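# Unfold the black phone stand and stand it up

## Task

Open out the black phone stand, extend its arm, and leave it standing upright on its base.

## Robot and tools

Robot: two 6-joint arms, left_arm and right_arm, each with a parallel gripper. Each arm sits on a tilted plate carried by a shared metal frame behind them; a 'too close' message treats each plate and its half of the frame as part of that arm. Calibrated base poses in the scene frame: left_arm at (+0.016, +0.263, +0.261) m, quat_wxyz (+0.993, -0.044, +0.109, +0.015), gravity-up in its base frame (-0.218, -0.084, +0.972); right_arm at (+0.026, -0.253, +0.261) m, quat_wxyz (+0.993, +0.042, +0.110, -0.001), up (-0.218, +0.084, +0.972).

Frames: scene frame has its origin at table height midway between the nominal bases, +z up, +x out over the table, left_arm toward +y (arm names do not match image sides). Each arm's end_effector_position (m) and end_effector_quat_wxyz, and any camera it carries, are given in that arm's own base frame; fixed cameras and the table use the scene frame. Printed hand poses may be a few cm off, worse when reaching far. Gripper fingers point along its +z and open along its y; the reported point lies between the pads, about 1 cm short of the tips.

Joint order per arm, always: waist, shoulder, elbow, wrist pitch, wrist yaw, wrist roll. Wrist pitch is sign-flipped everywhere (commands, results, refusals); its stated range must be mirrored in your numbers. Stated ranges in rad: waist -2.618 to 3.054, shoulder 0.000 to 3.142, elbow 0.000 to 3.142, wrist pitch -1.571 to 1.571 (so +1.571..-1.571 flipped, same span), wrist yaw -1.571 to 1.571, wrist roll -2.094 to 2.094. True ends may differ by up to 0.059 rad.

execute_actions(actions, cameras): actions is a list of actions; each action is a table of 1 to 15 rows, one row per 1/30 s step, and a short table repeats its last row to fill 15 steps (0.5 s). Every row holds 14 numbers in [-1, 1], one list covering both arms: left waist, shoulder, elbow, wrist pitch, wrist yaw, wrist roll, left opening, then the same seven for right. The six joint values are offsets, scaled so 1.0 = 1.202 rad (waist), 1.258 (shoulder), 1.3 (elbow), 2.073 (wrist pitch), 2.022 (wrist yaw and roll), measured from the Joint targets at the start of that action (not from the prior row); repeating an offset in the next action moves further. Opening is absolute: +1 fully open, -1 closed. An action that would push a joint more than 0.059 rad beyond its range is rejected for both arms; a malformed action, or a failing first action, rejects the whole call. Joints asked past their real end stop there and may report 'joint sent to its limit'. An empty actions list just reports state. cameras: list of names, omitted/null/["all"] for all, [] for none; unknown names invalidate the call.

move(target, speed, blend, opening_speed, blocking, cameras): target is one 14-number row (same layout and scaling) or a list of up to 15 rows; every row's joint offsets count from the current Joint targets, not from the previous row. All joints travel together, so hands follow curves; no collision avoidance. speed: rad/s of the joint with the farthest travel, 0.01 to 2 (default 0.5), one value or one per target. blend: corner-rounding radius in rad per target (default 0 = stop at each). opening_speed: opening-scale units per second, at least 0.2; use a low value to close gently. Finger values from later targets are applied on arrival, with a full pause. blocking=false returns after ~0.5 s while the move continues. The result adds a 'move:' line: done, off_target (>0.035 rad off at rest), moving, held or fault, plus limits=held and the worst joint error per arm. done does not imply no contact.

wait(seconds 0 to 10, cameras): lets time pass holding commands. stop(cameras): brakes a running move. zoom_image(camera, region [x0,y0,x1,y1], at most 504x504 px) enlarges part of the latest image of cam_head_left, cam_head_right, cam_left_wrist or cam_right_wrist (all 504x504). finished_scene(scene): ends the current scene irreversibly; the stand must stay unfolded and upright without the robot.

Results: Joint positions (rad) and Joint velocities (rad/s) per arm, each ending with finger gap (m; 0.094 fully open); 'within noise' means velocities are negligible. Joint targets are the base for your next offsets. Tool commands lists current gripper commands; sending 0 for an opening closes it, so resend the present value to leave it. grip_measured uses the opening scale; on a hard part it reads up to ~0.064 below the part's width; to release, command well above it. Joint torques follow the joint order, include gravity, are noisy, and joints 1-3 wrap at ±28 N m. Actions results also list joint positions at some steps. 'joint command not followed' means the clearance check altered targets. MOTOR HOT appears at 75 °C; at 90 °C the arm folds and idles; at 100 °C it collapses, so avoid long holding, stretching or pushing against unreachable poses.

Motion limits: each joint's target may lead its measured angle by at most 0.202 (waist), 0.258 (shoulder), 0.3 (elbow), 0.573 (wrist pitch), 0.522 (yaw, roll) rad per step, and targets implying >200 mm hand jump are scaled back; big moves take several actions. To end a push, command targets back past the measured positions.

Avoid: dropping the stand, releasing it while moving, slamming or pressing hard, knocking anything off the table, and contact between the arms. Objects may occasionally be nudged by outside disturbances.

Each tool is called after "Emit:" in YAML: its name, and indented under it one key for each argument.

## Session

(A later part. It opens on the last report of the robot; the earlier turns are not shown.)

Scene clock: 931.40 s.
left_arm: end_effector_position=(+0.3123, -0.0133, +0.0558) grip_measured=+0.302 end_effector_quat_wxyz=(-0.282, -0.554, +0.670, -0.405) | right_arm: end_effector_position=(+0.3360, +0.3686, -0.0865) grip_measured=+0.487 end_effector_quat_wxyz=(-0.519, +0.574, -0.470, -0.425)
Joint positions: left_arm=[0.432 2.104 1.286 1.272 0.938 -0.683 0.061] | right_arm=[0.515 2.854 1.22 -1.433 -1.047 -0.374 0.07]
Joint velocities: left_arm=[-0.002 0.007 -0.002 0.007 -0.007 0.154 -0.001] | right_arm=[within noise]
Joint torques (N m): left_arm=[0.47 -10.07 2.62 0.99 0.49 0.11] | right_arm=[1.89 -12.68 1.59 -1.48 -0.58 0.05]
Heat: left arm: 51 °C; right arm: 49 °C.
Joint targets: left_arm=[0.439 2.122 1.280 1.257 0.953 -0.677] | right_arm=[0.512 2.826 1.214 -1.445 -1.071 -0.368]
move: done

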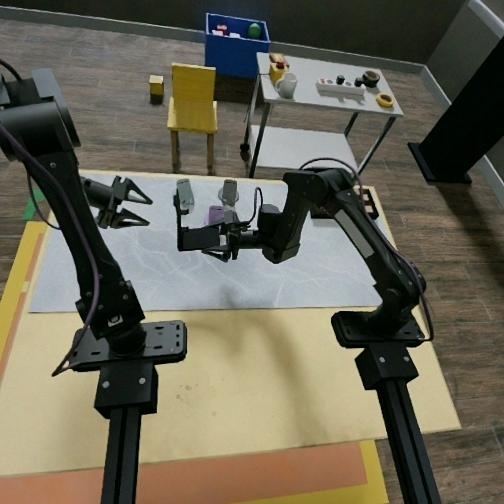

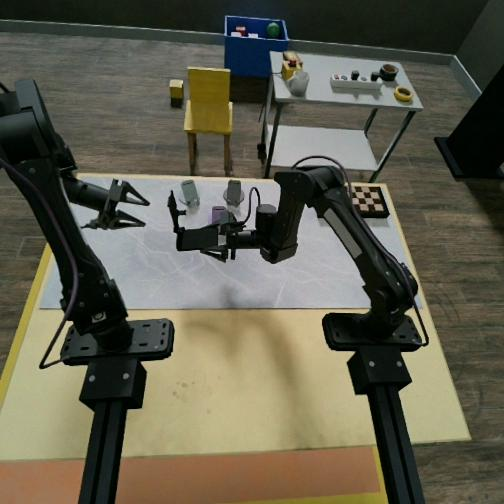

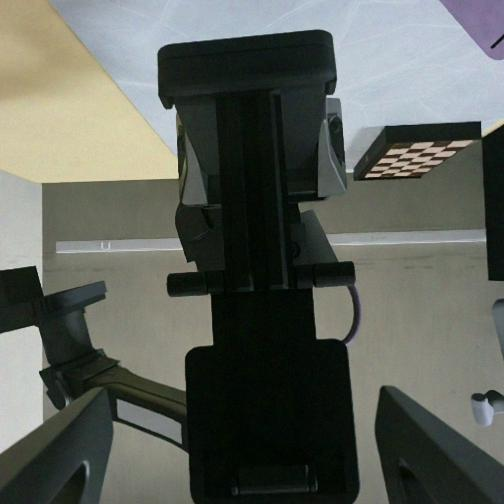

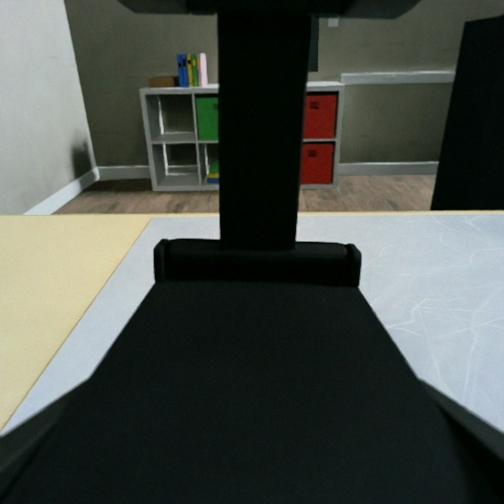

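Emit:
move:
  target:
    - [0,0.042,0,-0.0256,0,0,0.3,0,0,0,0,0,0,0.27]
    - [-0.1506,0.0374,-0.1315,-0.2132,0.0326,-0.148,0.3,0,0,0,0,0,0,0.27]
  speed: 0.3
  blend: [0.02,0]

Emit:
zoom_image:
  camera: "cam_head_right"
  region: [130, 160, 260, 290]

Scene clock: 952.53 s.
left_arm: end_effector_position=(+0.3220, -0.0675, -0.0002) grip_measured=+0.302 end_effector_quat_wxyz=(-0.285, -0.560, +0.667, -0.401) | right_arm: end_effector_position=(+0.3351, +0.3691, -0.0872) grip_measured=+0.487 end_effector_quat_wxyz=(-0.517, +0.574, -0.471, -0.426)
Joint positions: left_arm=[0.264 2.153 1.117 0.829 1.002 -0.971 0.061] | right_arm=[0.517 2.854 1.22 -1.429 -1.047 -0.372 0.07]
Joint velocities: within noise
Joint torques (N m): left_arm=[-0.84 -9.91 1.99 0.65 0.56 -0.05] | right_arm=[2 -12.7 1.48 -1.54 -0.55 0.02]
Heat: left arm: 50 °C; right arm: 57 °C.
Joint targets: left_arm=[0.258 2.169 1.109 0.815 1.019 -0.977] | right_arm=[0.512 2.826 1.214 -1.445 -1.071 -0.367]
move: done

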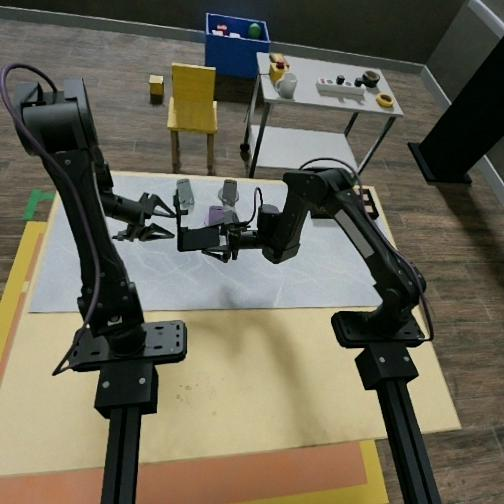

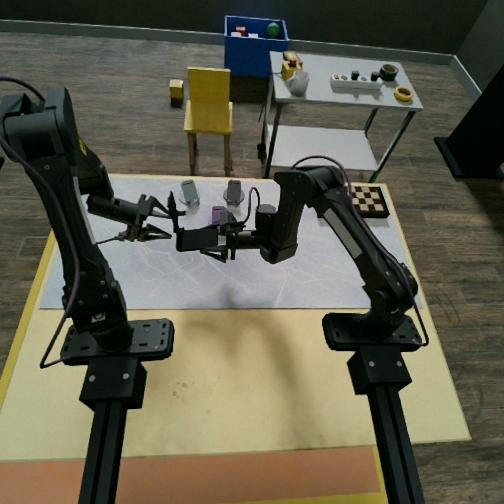

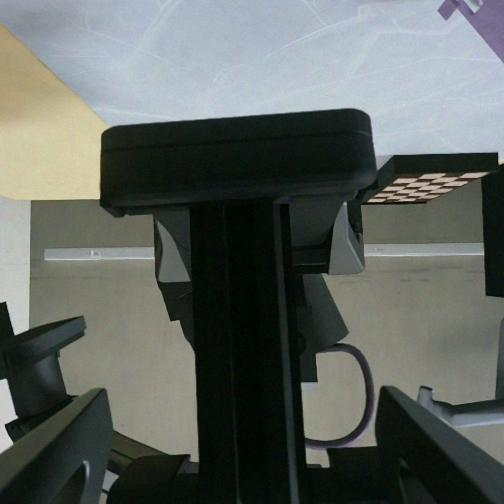

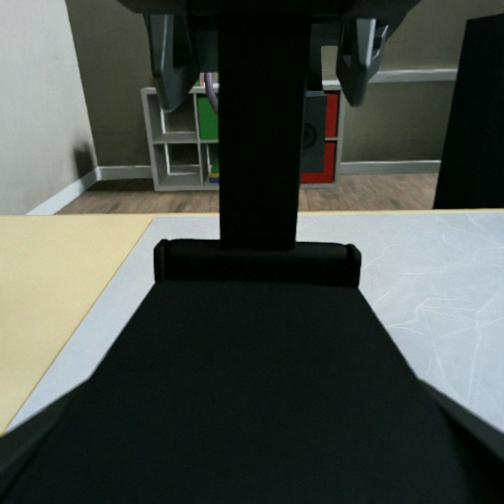

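Scaled by 3.877 from the camera's 504x504 image, which has a finer 720x720 frame.

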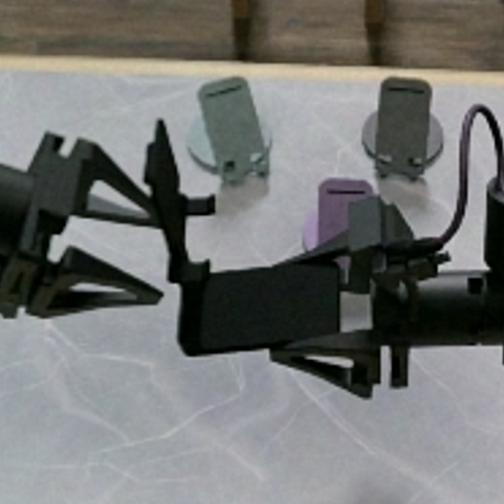

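Emit:
move:
  target:
    - [-0.024,0.001,-0.0196,-0.034,0.004,-0.0257,0.3,0,0,0,0,0,0,0.27]
    - [-0.024,0.001,-0.0196,-0.034,0.004,-0.0257,-0.8,0,0,0,0,0,0,0.27]
  speed: 0.3
  opening_speed: 0.5

Emit:
zoom_image:
  camera: "cam_head_right"
  region: [130, 160, 260, 290]

Scene clock: 966.60 s.
left_arm: end_effector_position=(+0.3234, -0.0762, -0.0055) grip_measured=-0.490 end_effector_quat_wxyz=(-0.284, -0.560, +0.666, -0.402) | right_arm: end_effector_position=(+0.3349, +0.3691, -0.0871) grip_measured=+0.487 end_effector_quat_wxyz=(-0.517, +0.574, -0.470, -0.426)
Joint positions: left_arm=[0.237 2.153 1.092 0.756 1.01 -1.024 0.024] | right_arm=[0.517 2.854 1.22 -1.43 -1.048 -0.372 0.07]
Joint velocities: within noise
Joint torques (N m): left_arm=[-1.07 -9.52 1.96 0.51 0.55 0] | right_arm=[1.83 -12.68 1.61 -1.53 -0.54 0.03]
Heat: left arm: 51 °C; right arm: 59 °C.
Joint targets: left_arm=[0.229 2.170 1.084 0.744 1.027 -1.028] | right_arm=[0.512 2.826 1.214 -1.445 -1.071 -0.367]
move: done

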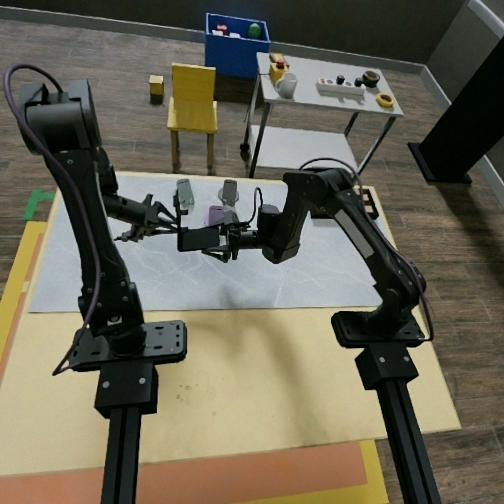

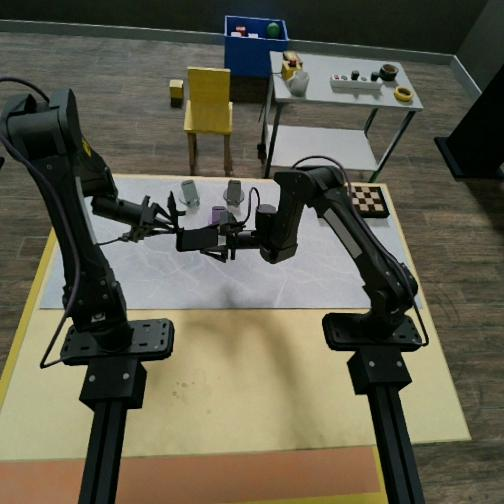

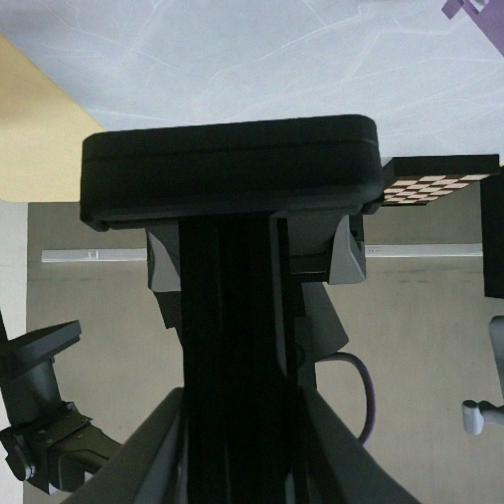

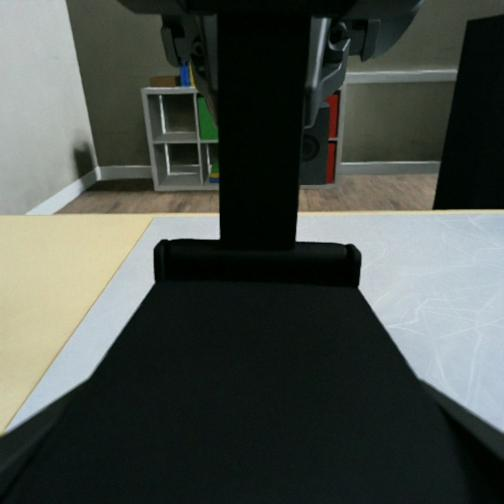

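Scaled by 3.877 from the camera's 504x504 image, which has a finer 720x720 frame.

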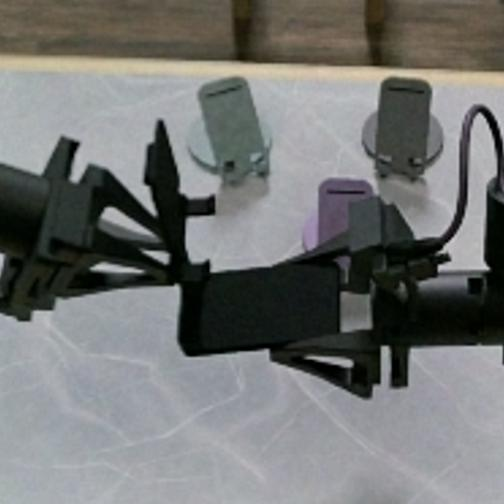

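Emit:
move:
  target:
    - [0,0,0,0,0,0,-0.8,0,0,0,0,0,0,1.0]
    - [0,0,0,0,0,0,-0.8,-0.189,-0.064,-0.145,0.019,-0.106,-0.093,1.0]
    - [0,0,0,0,0,0,-0.8,-0.118,-0.633,-0.348,0.415,0.02,-0.242,0.8]
  speed: [0.3,0.3,0.6]
  opening_speed: 0.8

Emit:
zoom_image:
  camera: "cam_head_right"
  region: [130, 160, 260, 290]

Scene clock: 1006.60 s.
left_arm: end_effector_position=(+0.3245, -0.0759, -0.0058) grip_measured=-0.491 end_effector_quat_wxyz=(-0.281, -0.559, +0.668, -0.404) | right_arm: end_effector_position=(+0.3198, +0.2848, +0.0379) grip_measured=+0.803 end_effector_quat_wxyz=(-0.480, +0.623, -0.519, -0.335)
Joint positions: left_arm=[0.237 2.153 1.092 0.749 1.01 -1.024 0.024] | right_arm=[0.361 2.048 0.778 -0.613 -1.028 -0.85 0.085]
Joint velocities: within noise
Joint torques (N m): left_arm=[-1.16 -9.73 1.76 0.57 0.58 -0.03] | right_arm=[2.18 -10.03 2.54 -0.8 -0.51 -0.14]
Heat: left arm: 52 °C; right arm: 61 °C.
Joint targets: left_arm=[0.229 2.170 1.084 0.745 1.027 -1.028] | right_arm=[0.371 2.030 0.761 -0.585 -1.030 -0.857]
move: done

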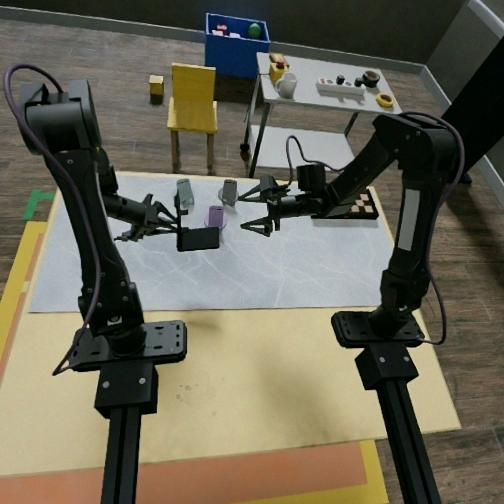

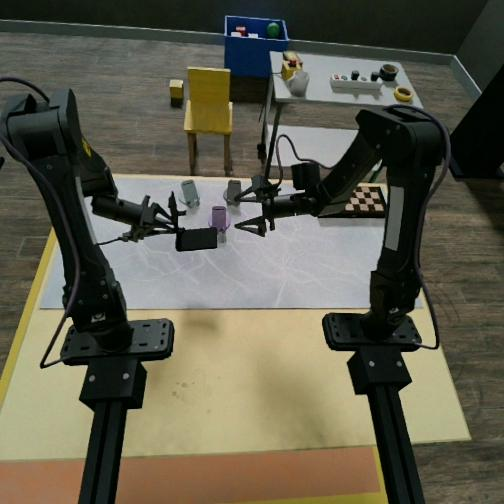

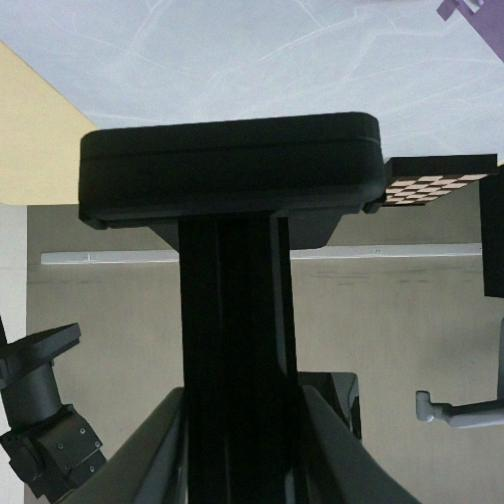

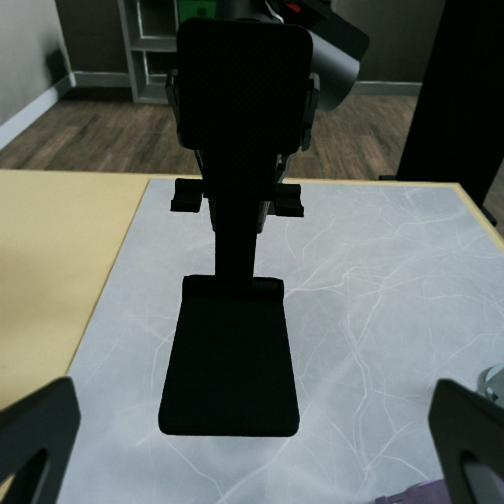

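Scaled by 3.877 from the camera's 504x504 image, which has a finer 720x720 frame.

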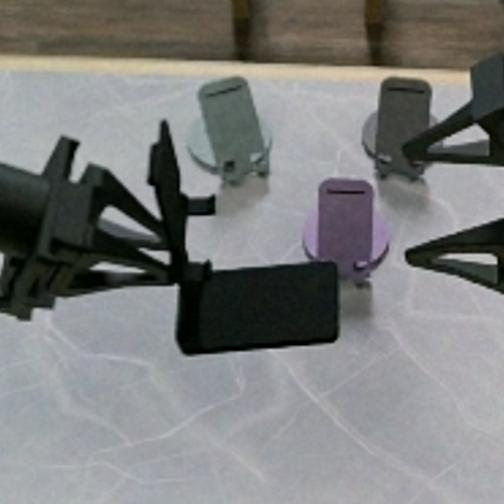

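Emit:
move:
  target:
    - [0,0,0,0,0,0,-0.8,0.129,0.129,0.103,-0.0695,0.064,0.082,1.0]
    - [0,0,0,0,0,0,-0.8,0.231,0.256,0.237,-0.0934,0.118,0.1257,1.0]
  speed: 0.35
  blend: [0.03,0]

Emit:
zoom_image:
  camera: "cam_head_right"
  region: [130, 160, 260, 290]

Scene clock: 1033.40 s.
left_arm: end_effector_position=(+0.3246, -0.0759, -0.0058) grip_measured=-0.491 end_effector_quat_wxyz=(-0.281, -0.559, +0.668, -0.404) | right_arm: end_effector_position=(+0.3253, +0.4034, +0.0033) grip_measured=+0.997 end_effector_quat_wxyz=(-0.468, +0.625, -0.526, -0.339)
Joint positions: left_arm=[0.237 2.153 1.092 0.749 1.01 -1.024 0.024] | right_arm=[0.643 2.32 1.052 -0.775 -0.793 -0.61 0.094]
Joint velocities: within noise
Joint torques (N m): left_arm=[-0.99 -9.57 1.85 0.55 0.55 -0.07] | right_arm=[2.78 -8.25 6.01 -1.41 -0.4 0.05]
Heat: left arm: 52 °C; right arm: 51 °C.
Joint targets: left_arm=[0.229 2.170 1.084 0.745 1.027 -1.028] | right_arm=[0.648 2.352 1.069 -0.779 -0.792 -0.602]
move: done

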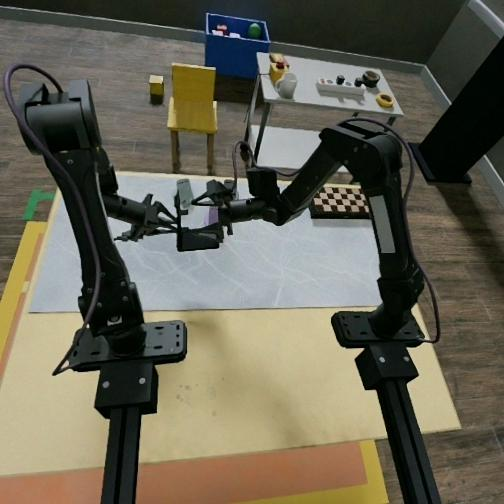

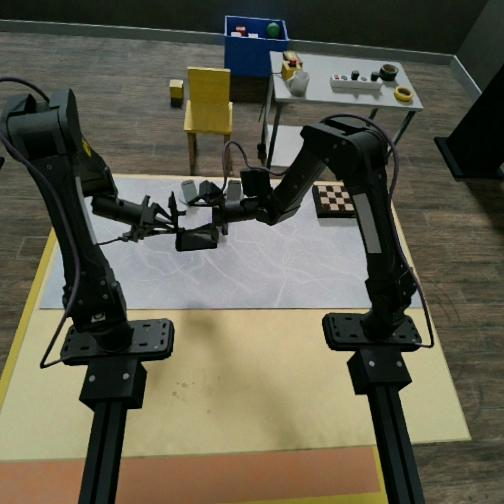

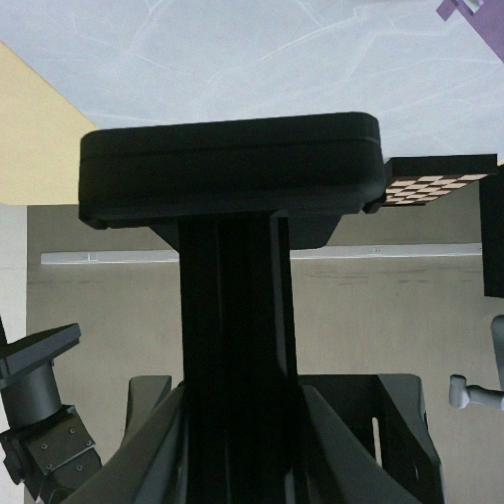

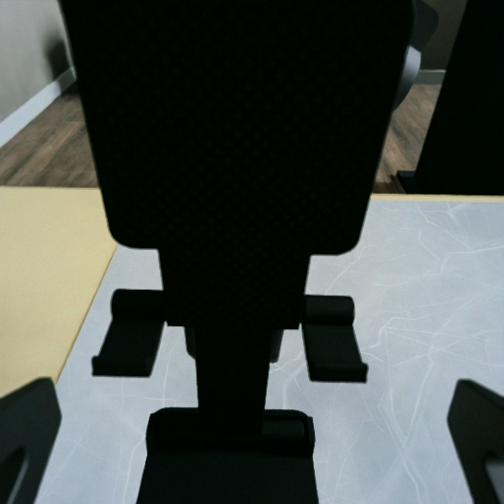

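Scaled by 3.877 from the camera's 504x504 image, which has a finer 720x720 frame.

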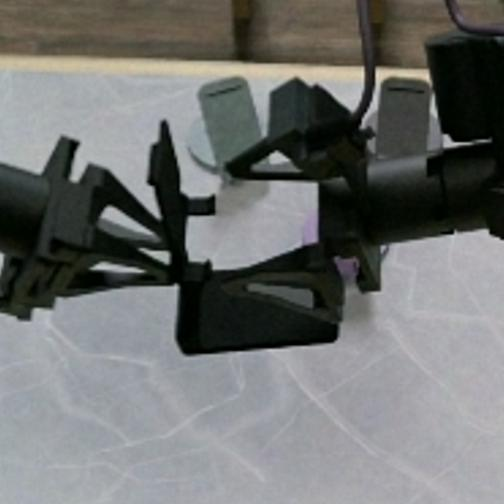

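Emit:
move:
  target: [0,0,0,0,0,0,-0.8,0.0458,0.0723,0.0546,-0.0217,0.0247,0.0173,1.0]
  speed: 0.2

Emit:
zoom_image:
  camera: "cam_head_right"
  region: [130, 160, 260, 290]

Scene clock: 1050.23 s.
left_arm: end_effector_position=(+0.3246, -0.0759, -0.0058) grip_measured=-0.491 end_effector_quat_wxyz=(-0.281, -0.559, +0.668, -0.404) | right_arm: end_effector_position=(+0.3230, +0.4276, -0.0150) grip_measured=+0.997 end_effector_quat_wxyz=(-0.468, +0.624, -0.527, -0.338)
Joint positions: left_arm=[0.237 2.153 1.092 0.749 1.01 -1.024 0.024] | right_arm=[0.695 2.41 1.121 -0.819 -0.743 -0.575 0.094]
Joint velocities: within noise
Joint torques (N m): left_arm=[-1.18 -9.65 1.87 0.54 0.57 -0.05] | right_arm=[2.97 -8.64 6.17 -1.39 -0.38 -0.02]
Heat: left arm: 52 °C; right arm: 50 °C.
Joint targets: left_arm=[0.229 2.170 1.084 0.745 1.027 -1.028] | right_arm=[0.703 2.443 1.140 -0.824 -0.742 -0.568]
move: done

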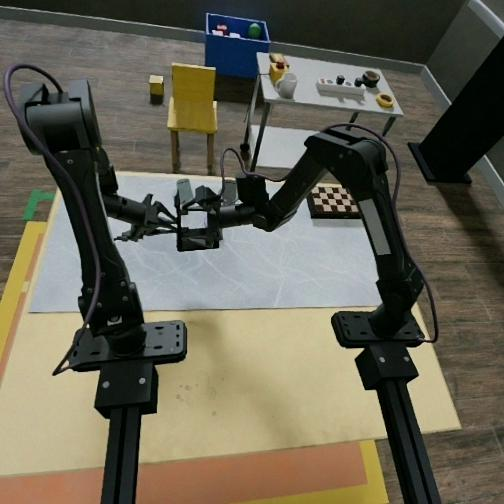

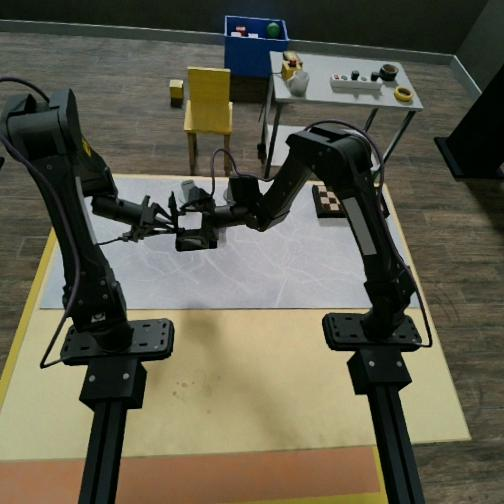

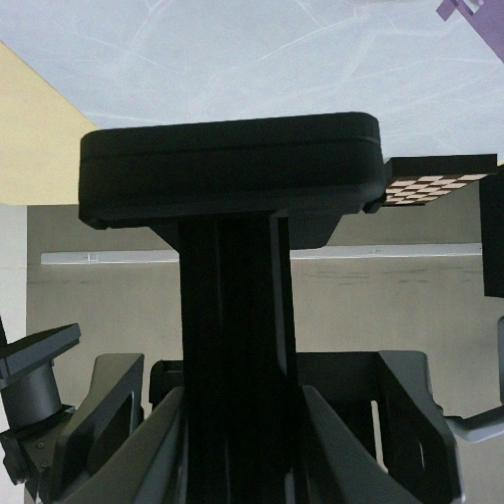

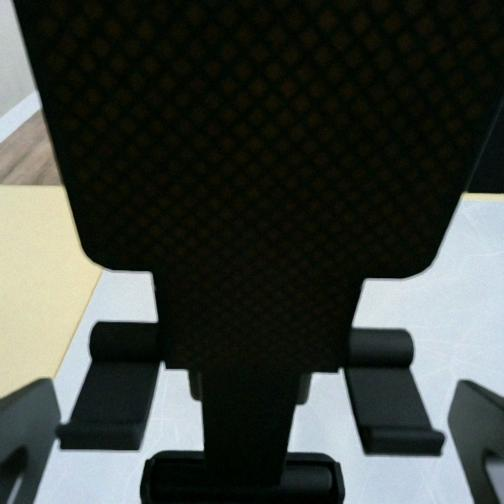

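Scaled by 3.877 from the camera's 504x504 image, which has a finer 720x720 frame.

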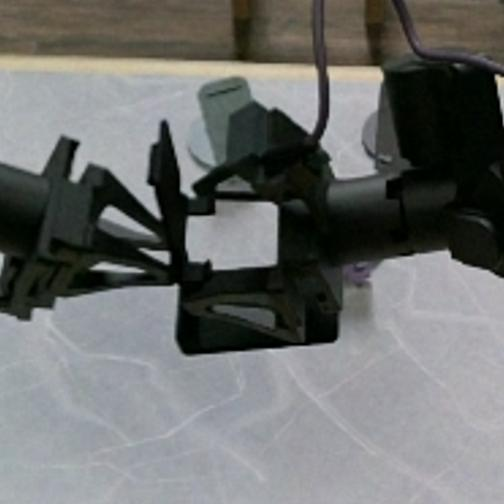

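Emit:
move:
  target: [0,0,0,0,0,0,-0.8,0,0,0,0,0,0,0.25]
  opening_speed: 0.4

Emit:
zoom_image:
  camera: "cam_head_right"
  region: [130, 160, 260, 290]

Scene clock: 1056.27 s.
left_arm: end_effector_position=(+0.3252, -0.0757, -0.0059) grip_measured=-0.491 end_effector_quat_wxyz=(-0.280, -0.559, +0.668, -0.404) | right_arm: end_effector_position=(+0.3233, +0.4275, -0.0149) grip_measured=+0.419 end_effector_quat_wxyz=(-0.468, +0.624, -0.527, -0.338)
Joint positions: left_arm=[0.237 2.153 1.092 0.745 1.01 -1.026 0.024] | right_arm=[0.695 2.41 1.121 -0.82 -0.742 -0.574 0.067]
Joint velocities: within noise
Joint torques (N m): left_arm=[-1.18 -9.58 1.83 0.61 0.65 -0.02] | right_arm=[2.99 -8.53 6.11 -1.42 -0.38 0.04]
Heat: left arm: 51 °C; right arm: 51 °C.
Joint targets: left_arm=[0.229 2.170 1.084 0.745 1.027 -1.028] | right_arm=[0.703 2.443 1.140 -0.824 -0.742 -0.568]
move: done

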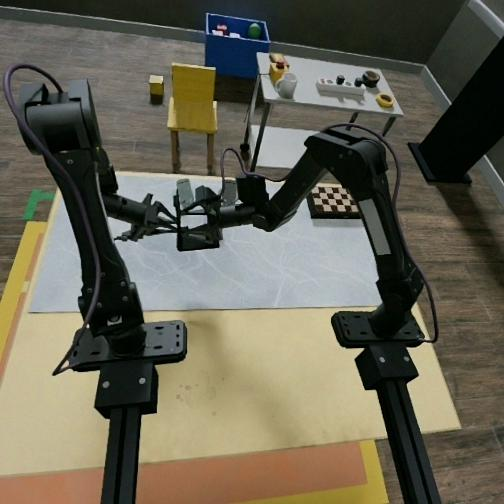

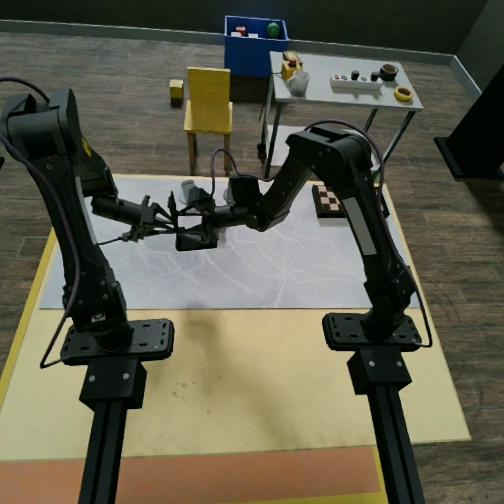

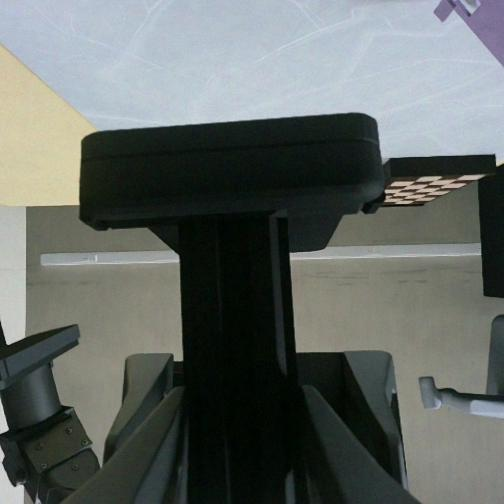

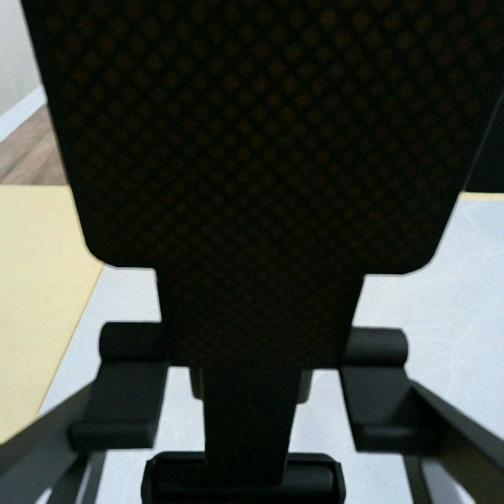

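Scaled by 3.877 from the camera's 504x504 image, which has a finer 720x720 frame.

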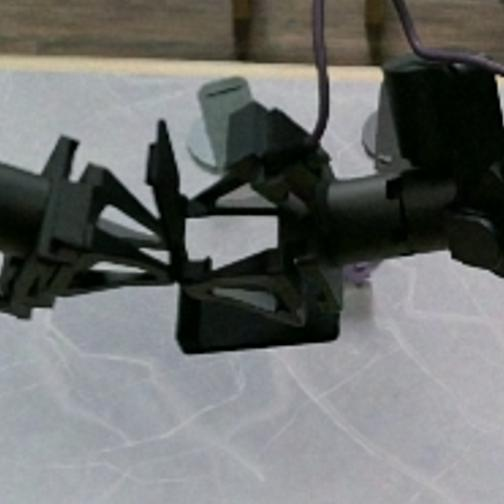

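Emit:
move:
  target:
    - [0,0,0,0,0,0,-0.8,-0.03,-0.02,-0.04,0,-0.013,0,0.2]
  speed: 0.15

Emit:
zoom_image:
  camera: "cam_head_right"
  region: [130, 160, 260, 290]

Scene clock: 1061.10 s.
left_arm: end_effector_position=(+0.3249, -0.0776, -0.0059) grip_measured=-0.492 end_effector_quat_wxyz=(-0.281, -0.558, +0.669, -0.403) | right_arm: end_effector_position=(+0.3232, +0.4225, -0.0155) grip_measured=+0.410 end_effector_quat_wxyz=(-0.469, +0.622, -0.526, -0.342)
Joint positions: left_arm=[0.231 2.153 1.092 0.744 1.011 -1.028 0.024] | right_arm=[0.683 2.41 1.108 -0.834 -0.759 -0.574 0.066]
Joint velocities: within noise
Joint torques (N m): left_arm=[-0.75 -9.62 1.96 0.64 0.61 0.05] | right_arm=[1.21 -10.24 2.8 -1.24 -0.46 0.05]
Heat: left arm: 51 °C; right arm: 51 °C.
Joint targets: left_arm=[0.229 2.170 1.084 0.744 1.027 -1.028] | right_arm=[0.667 2.418 1.088 -0.824 -0.768 -0.568]
move: done

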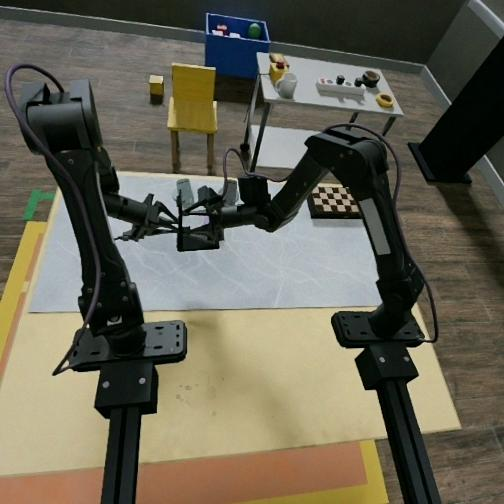

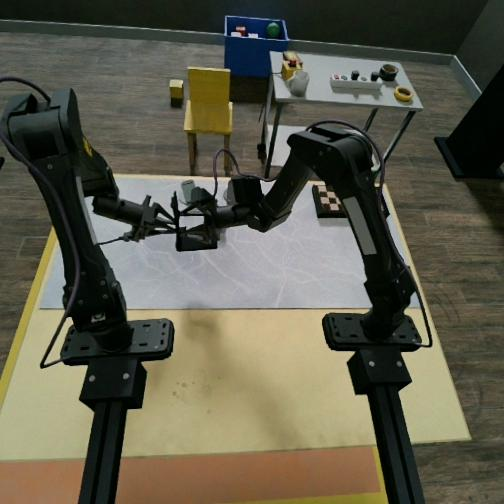

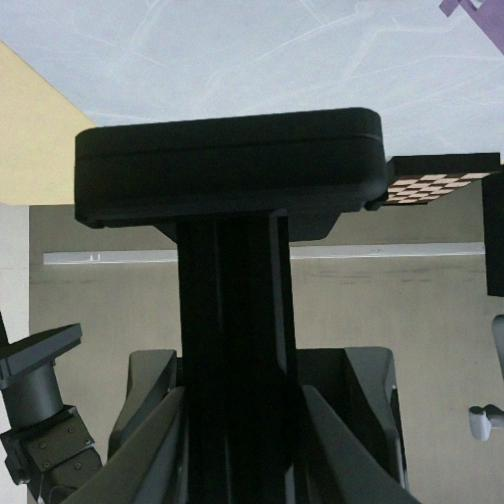

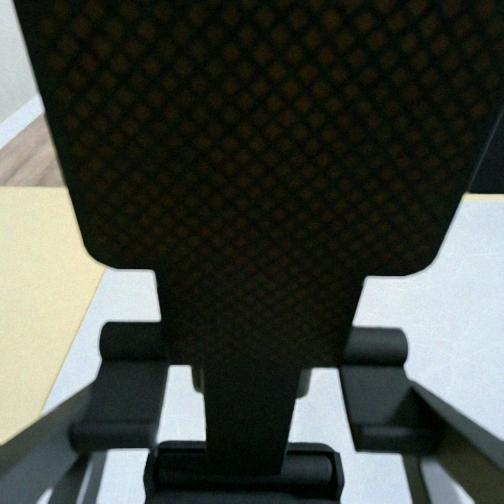

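Scaled by 3.877 from the camera's 504x504 image, which has a finer 720x720 frame.

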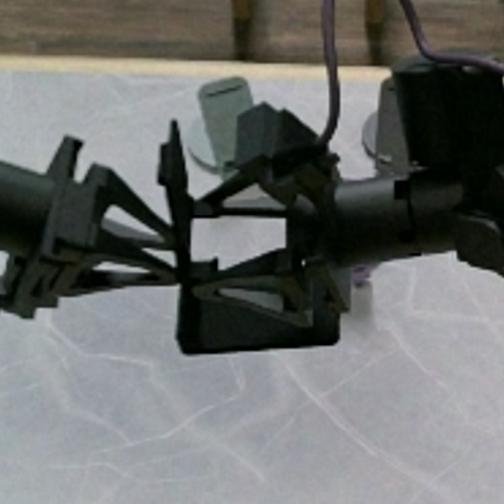

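Emit:
move:
  target: [0,0,0,0,0,0,-0.8,0.012,-0.101,0.008,0.1505,0.061,-0.045,0.2]
  speed: 0.15

Emit:
zoom_image:
  camera: "cam_head_right"
  region: [130, 160, 260, 290]

Scene clock: 1081.53 s.
left_arm: end_effector_position=(+0.3249, -0.0790, -0.0064) grip_measured=-0.493 end_effector_quat_wxyz=(-0.282, -0.558, +0.669, -0.401) | right_arm: end_effector_position=(+0.3223, +0.4137, -0.0144) grip_measured=+0.409 end_effector_quat_wxyz=(-0.427, +0.643, -0.558, -0.304)
Joint positions: left_arm=[0.226 2.153 1.092 0.74 1.008 -1.036 0.024] | right_arm=[0.691 2.31 1.108 -0.585 -0.682 -0.66 0.066]
Joint velocities: within noise
Joint torques (N m): left_arm=[-0.08 -9.59 1.94 0.66 0.69 0.09] | right_arm=[1.52 -12.23 4.12 -0.61 0.06 -0.04]
Heat: left arm: 51 °C; right arm: 55 °C.
Joint targets: left_arm=[0.229 2.170 1.084 0.745 1.027 -1.028] | right_arm=[0.682 2.291 1.098 -0.512 -0.645 -0.659]
move: off_target (right_arm); right_arm: the wrist pitch is farthest, 0.073 rad from its target

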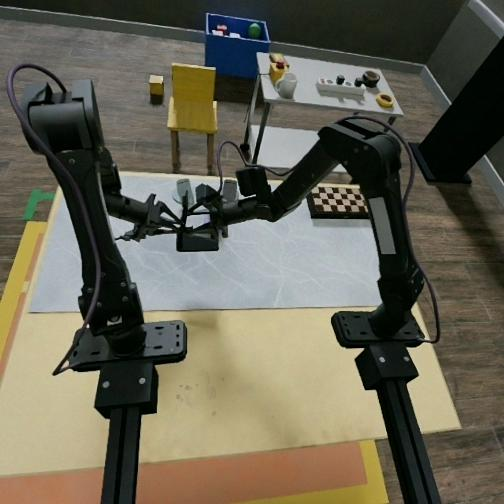

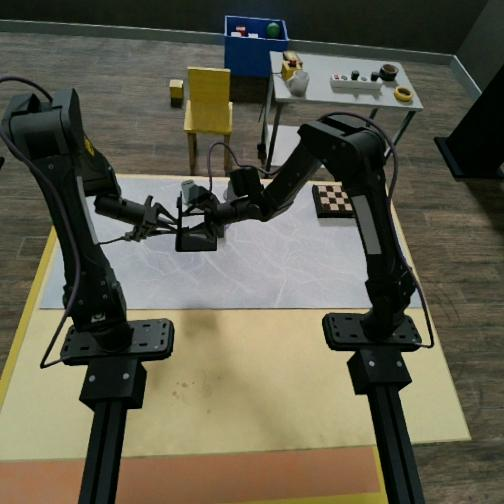

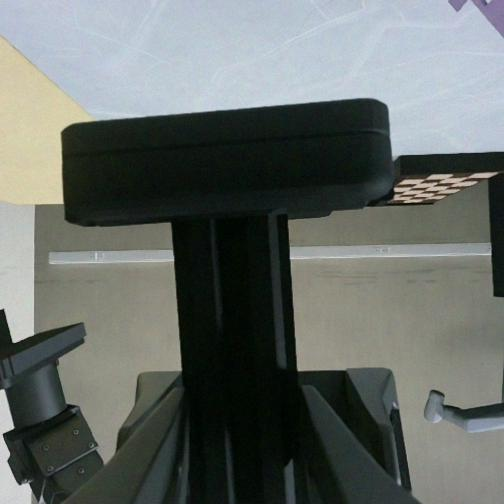

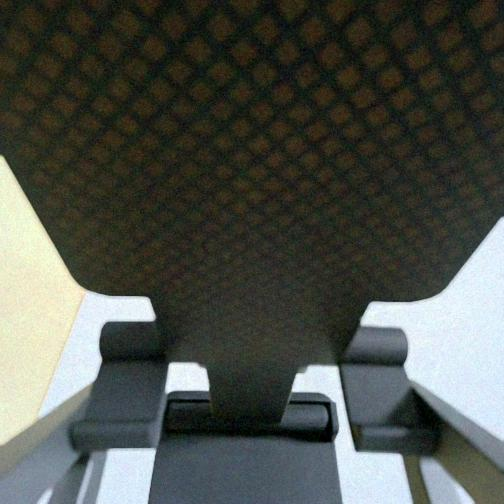

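Scaled by 3.877 from the camera's 504x504 image, which has a finer 720x720 frame.

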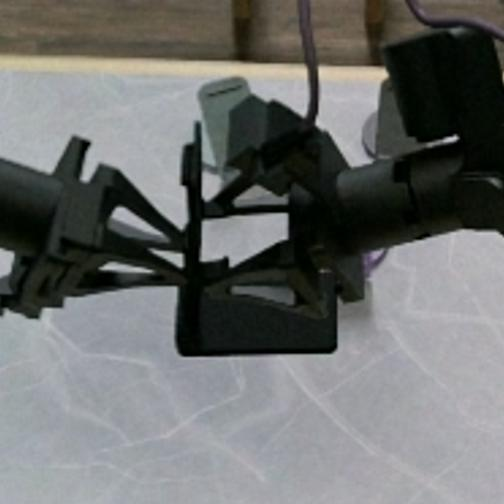

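Emit:
move:
  target: [0,0,0,0,0,0,-0.8,-0.04,-0.03,-0.055,-0.03,-0.017,0,0.2]
  speed: 0.15

Emit:
zoom_image:
  camera: "cam_head_right"
  region: [130, 160, 260, 290]

Scene clock: 1088.23 s.
left_arm: end_effector_position=(+0.3241, -0.0800, -0.0052) grip_measured=-0.798 end_effector_quat_wxyz=(-0.285, -0.558, +0.666, -0.404) | right_arm: end_effector_position=(+0.3320, +0.3813, -0.0242) grip_measured=+0.409 end_effector_quat_wxyz=(-0.419, +0.627, -0.590, -0.288)
Joint positions: left_arm=[0.226 2.153 1.089 0.743 1.018 -1.035 0.009] | right_arm=[0.632 2.283 1.038 -0.582 -0.669 -0.665 0.066]
Joint velocities: within noise
Joint torques (N m): left_arm=[-0.29 -9.73 2.28 0.6 0.54 0.1] | right_arm=[2.19 -12.6 3.7 -1.18 -0.48 0.04]
Heat: left arm: 51 °C; right arm: 56 °C.
Joint targets: left_arm=[0.229 2.170 1.084 0.745 1.027 -1.028] | right_arm=[0.634 2.253 1.027 -0.574 -0.679 -0.659]
move: done

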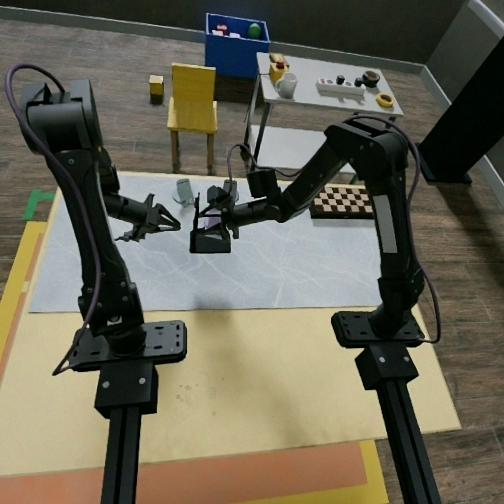

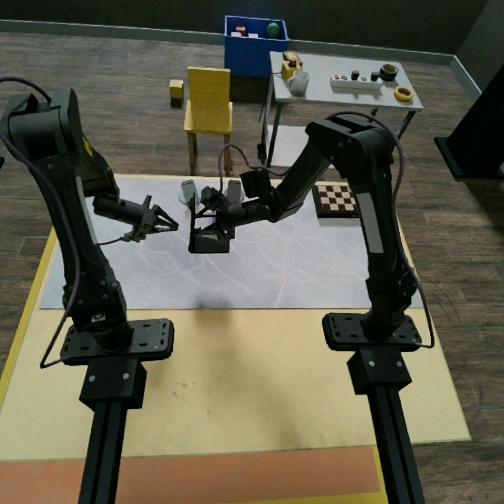

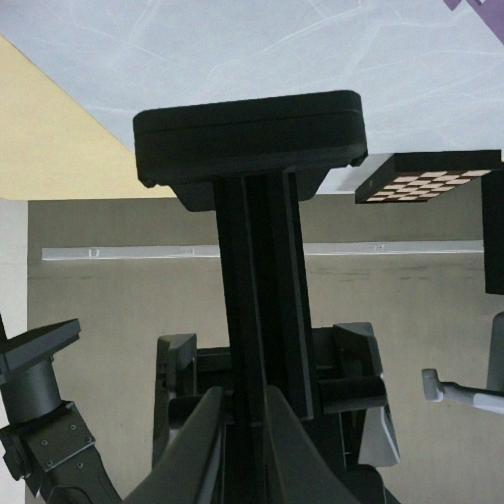

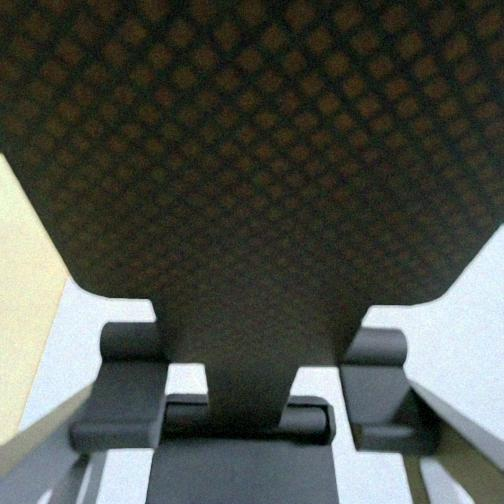

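Scaled by 3.877 from the camera's 504x504 image, which has a finer 720x720 frame.

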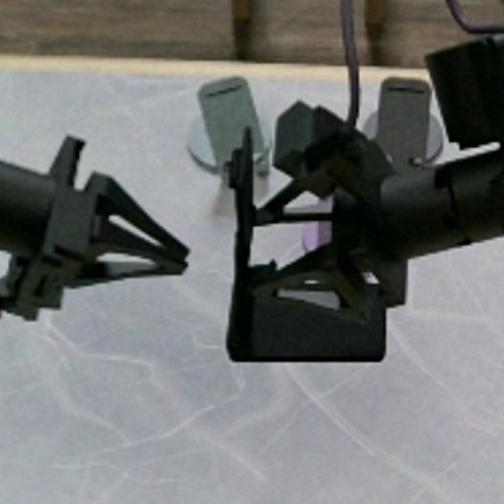

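Emit:
move:
  target:
    - [0,0,0,0,0,0,-0.15,0,0,0,0,0,0,0.2]
    - [-0.066,0.020,-0.034,-0.09,0.005,-0.09,-0.15,0,0,0,0,0,0,0.2]
  speed: 0.25

Emit:
zoom_image:
  camera: "cam_head_right"
  region: [130, 160, 260, 290]

Scene clock: 1123.50 s.
left_arm: end_effector_position=(+0.3290, -0.1004, -0.0208) grip_measured=-0.152 end_effector_quat_wxyz=(-0.289, -0.572, +0.658, -0.395) | right_arm: end_effector_position=(+0.3320, +0.3813, -0.0242) grip_measured=+0.409 end_effector_quat_wxyz=(-0.419, +0.627, -0.590, -0.288)
Joint positions: left_arm=[0.158 2.171 1.048 0.569 1.02 -1.204 0.04] | right_arm=[0.632 2.283 1.038 -0.582 -0.669 -0.665 0.066]
Joint velocities: within noise
Joint torques (N m): left_arm=[-1.31 -8.84 1.78 0.3 0.66 -0.02] | right_arm=[2.29 -12.67 3.56 -1.16 -0.53 0.07]
Heat: left arm: 51 °C; right arm: 53 °C.
Joint targets: left_arm=[0.150 2.195 1.039 0.558 1.037 -1.210] | right_arm=[0.634 2.253 1.027 -0.574 -0.679 -0.659]
move: done

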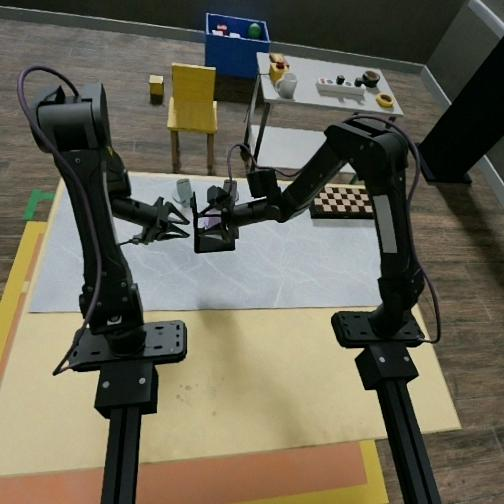

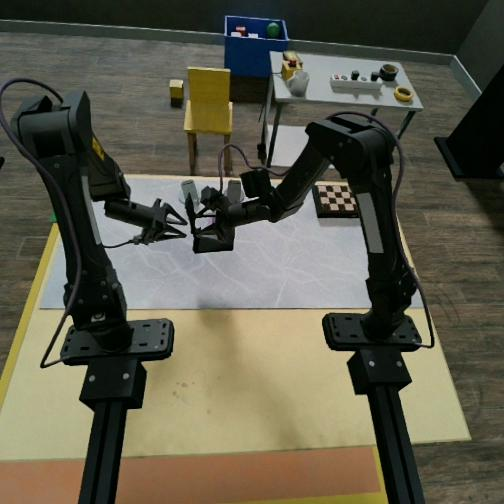

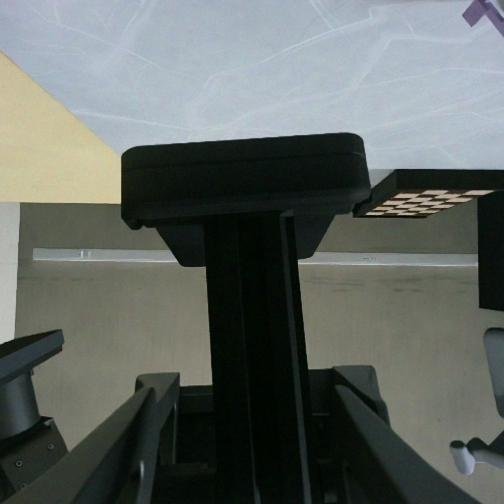

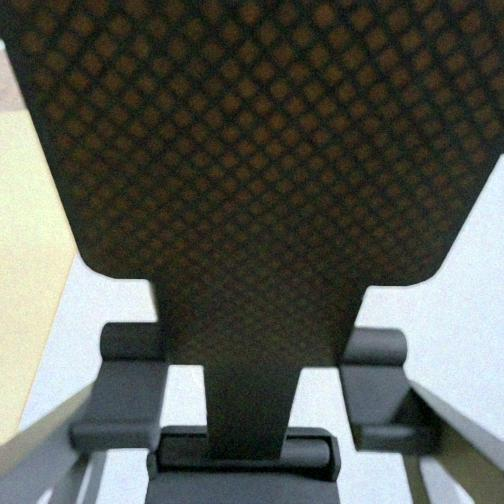

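Scaled by 3.877 from the camera's 504x504 image, which has a finer 720x720 frame.

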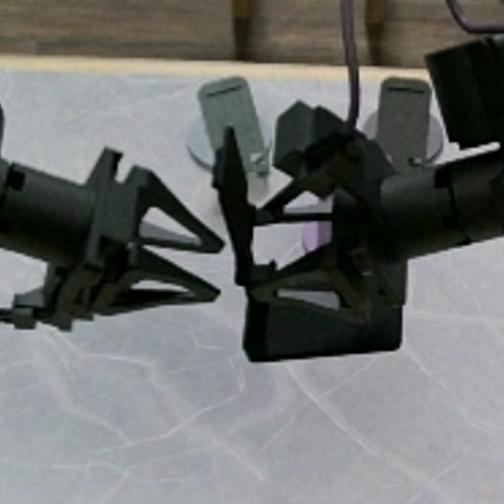

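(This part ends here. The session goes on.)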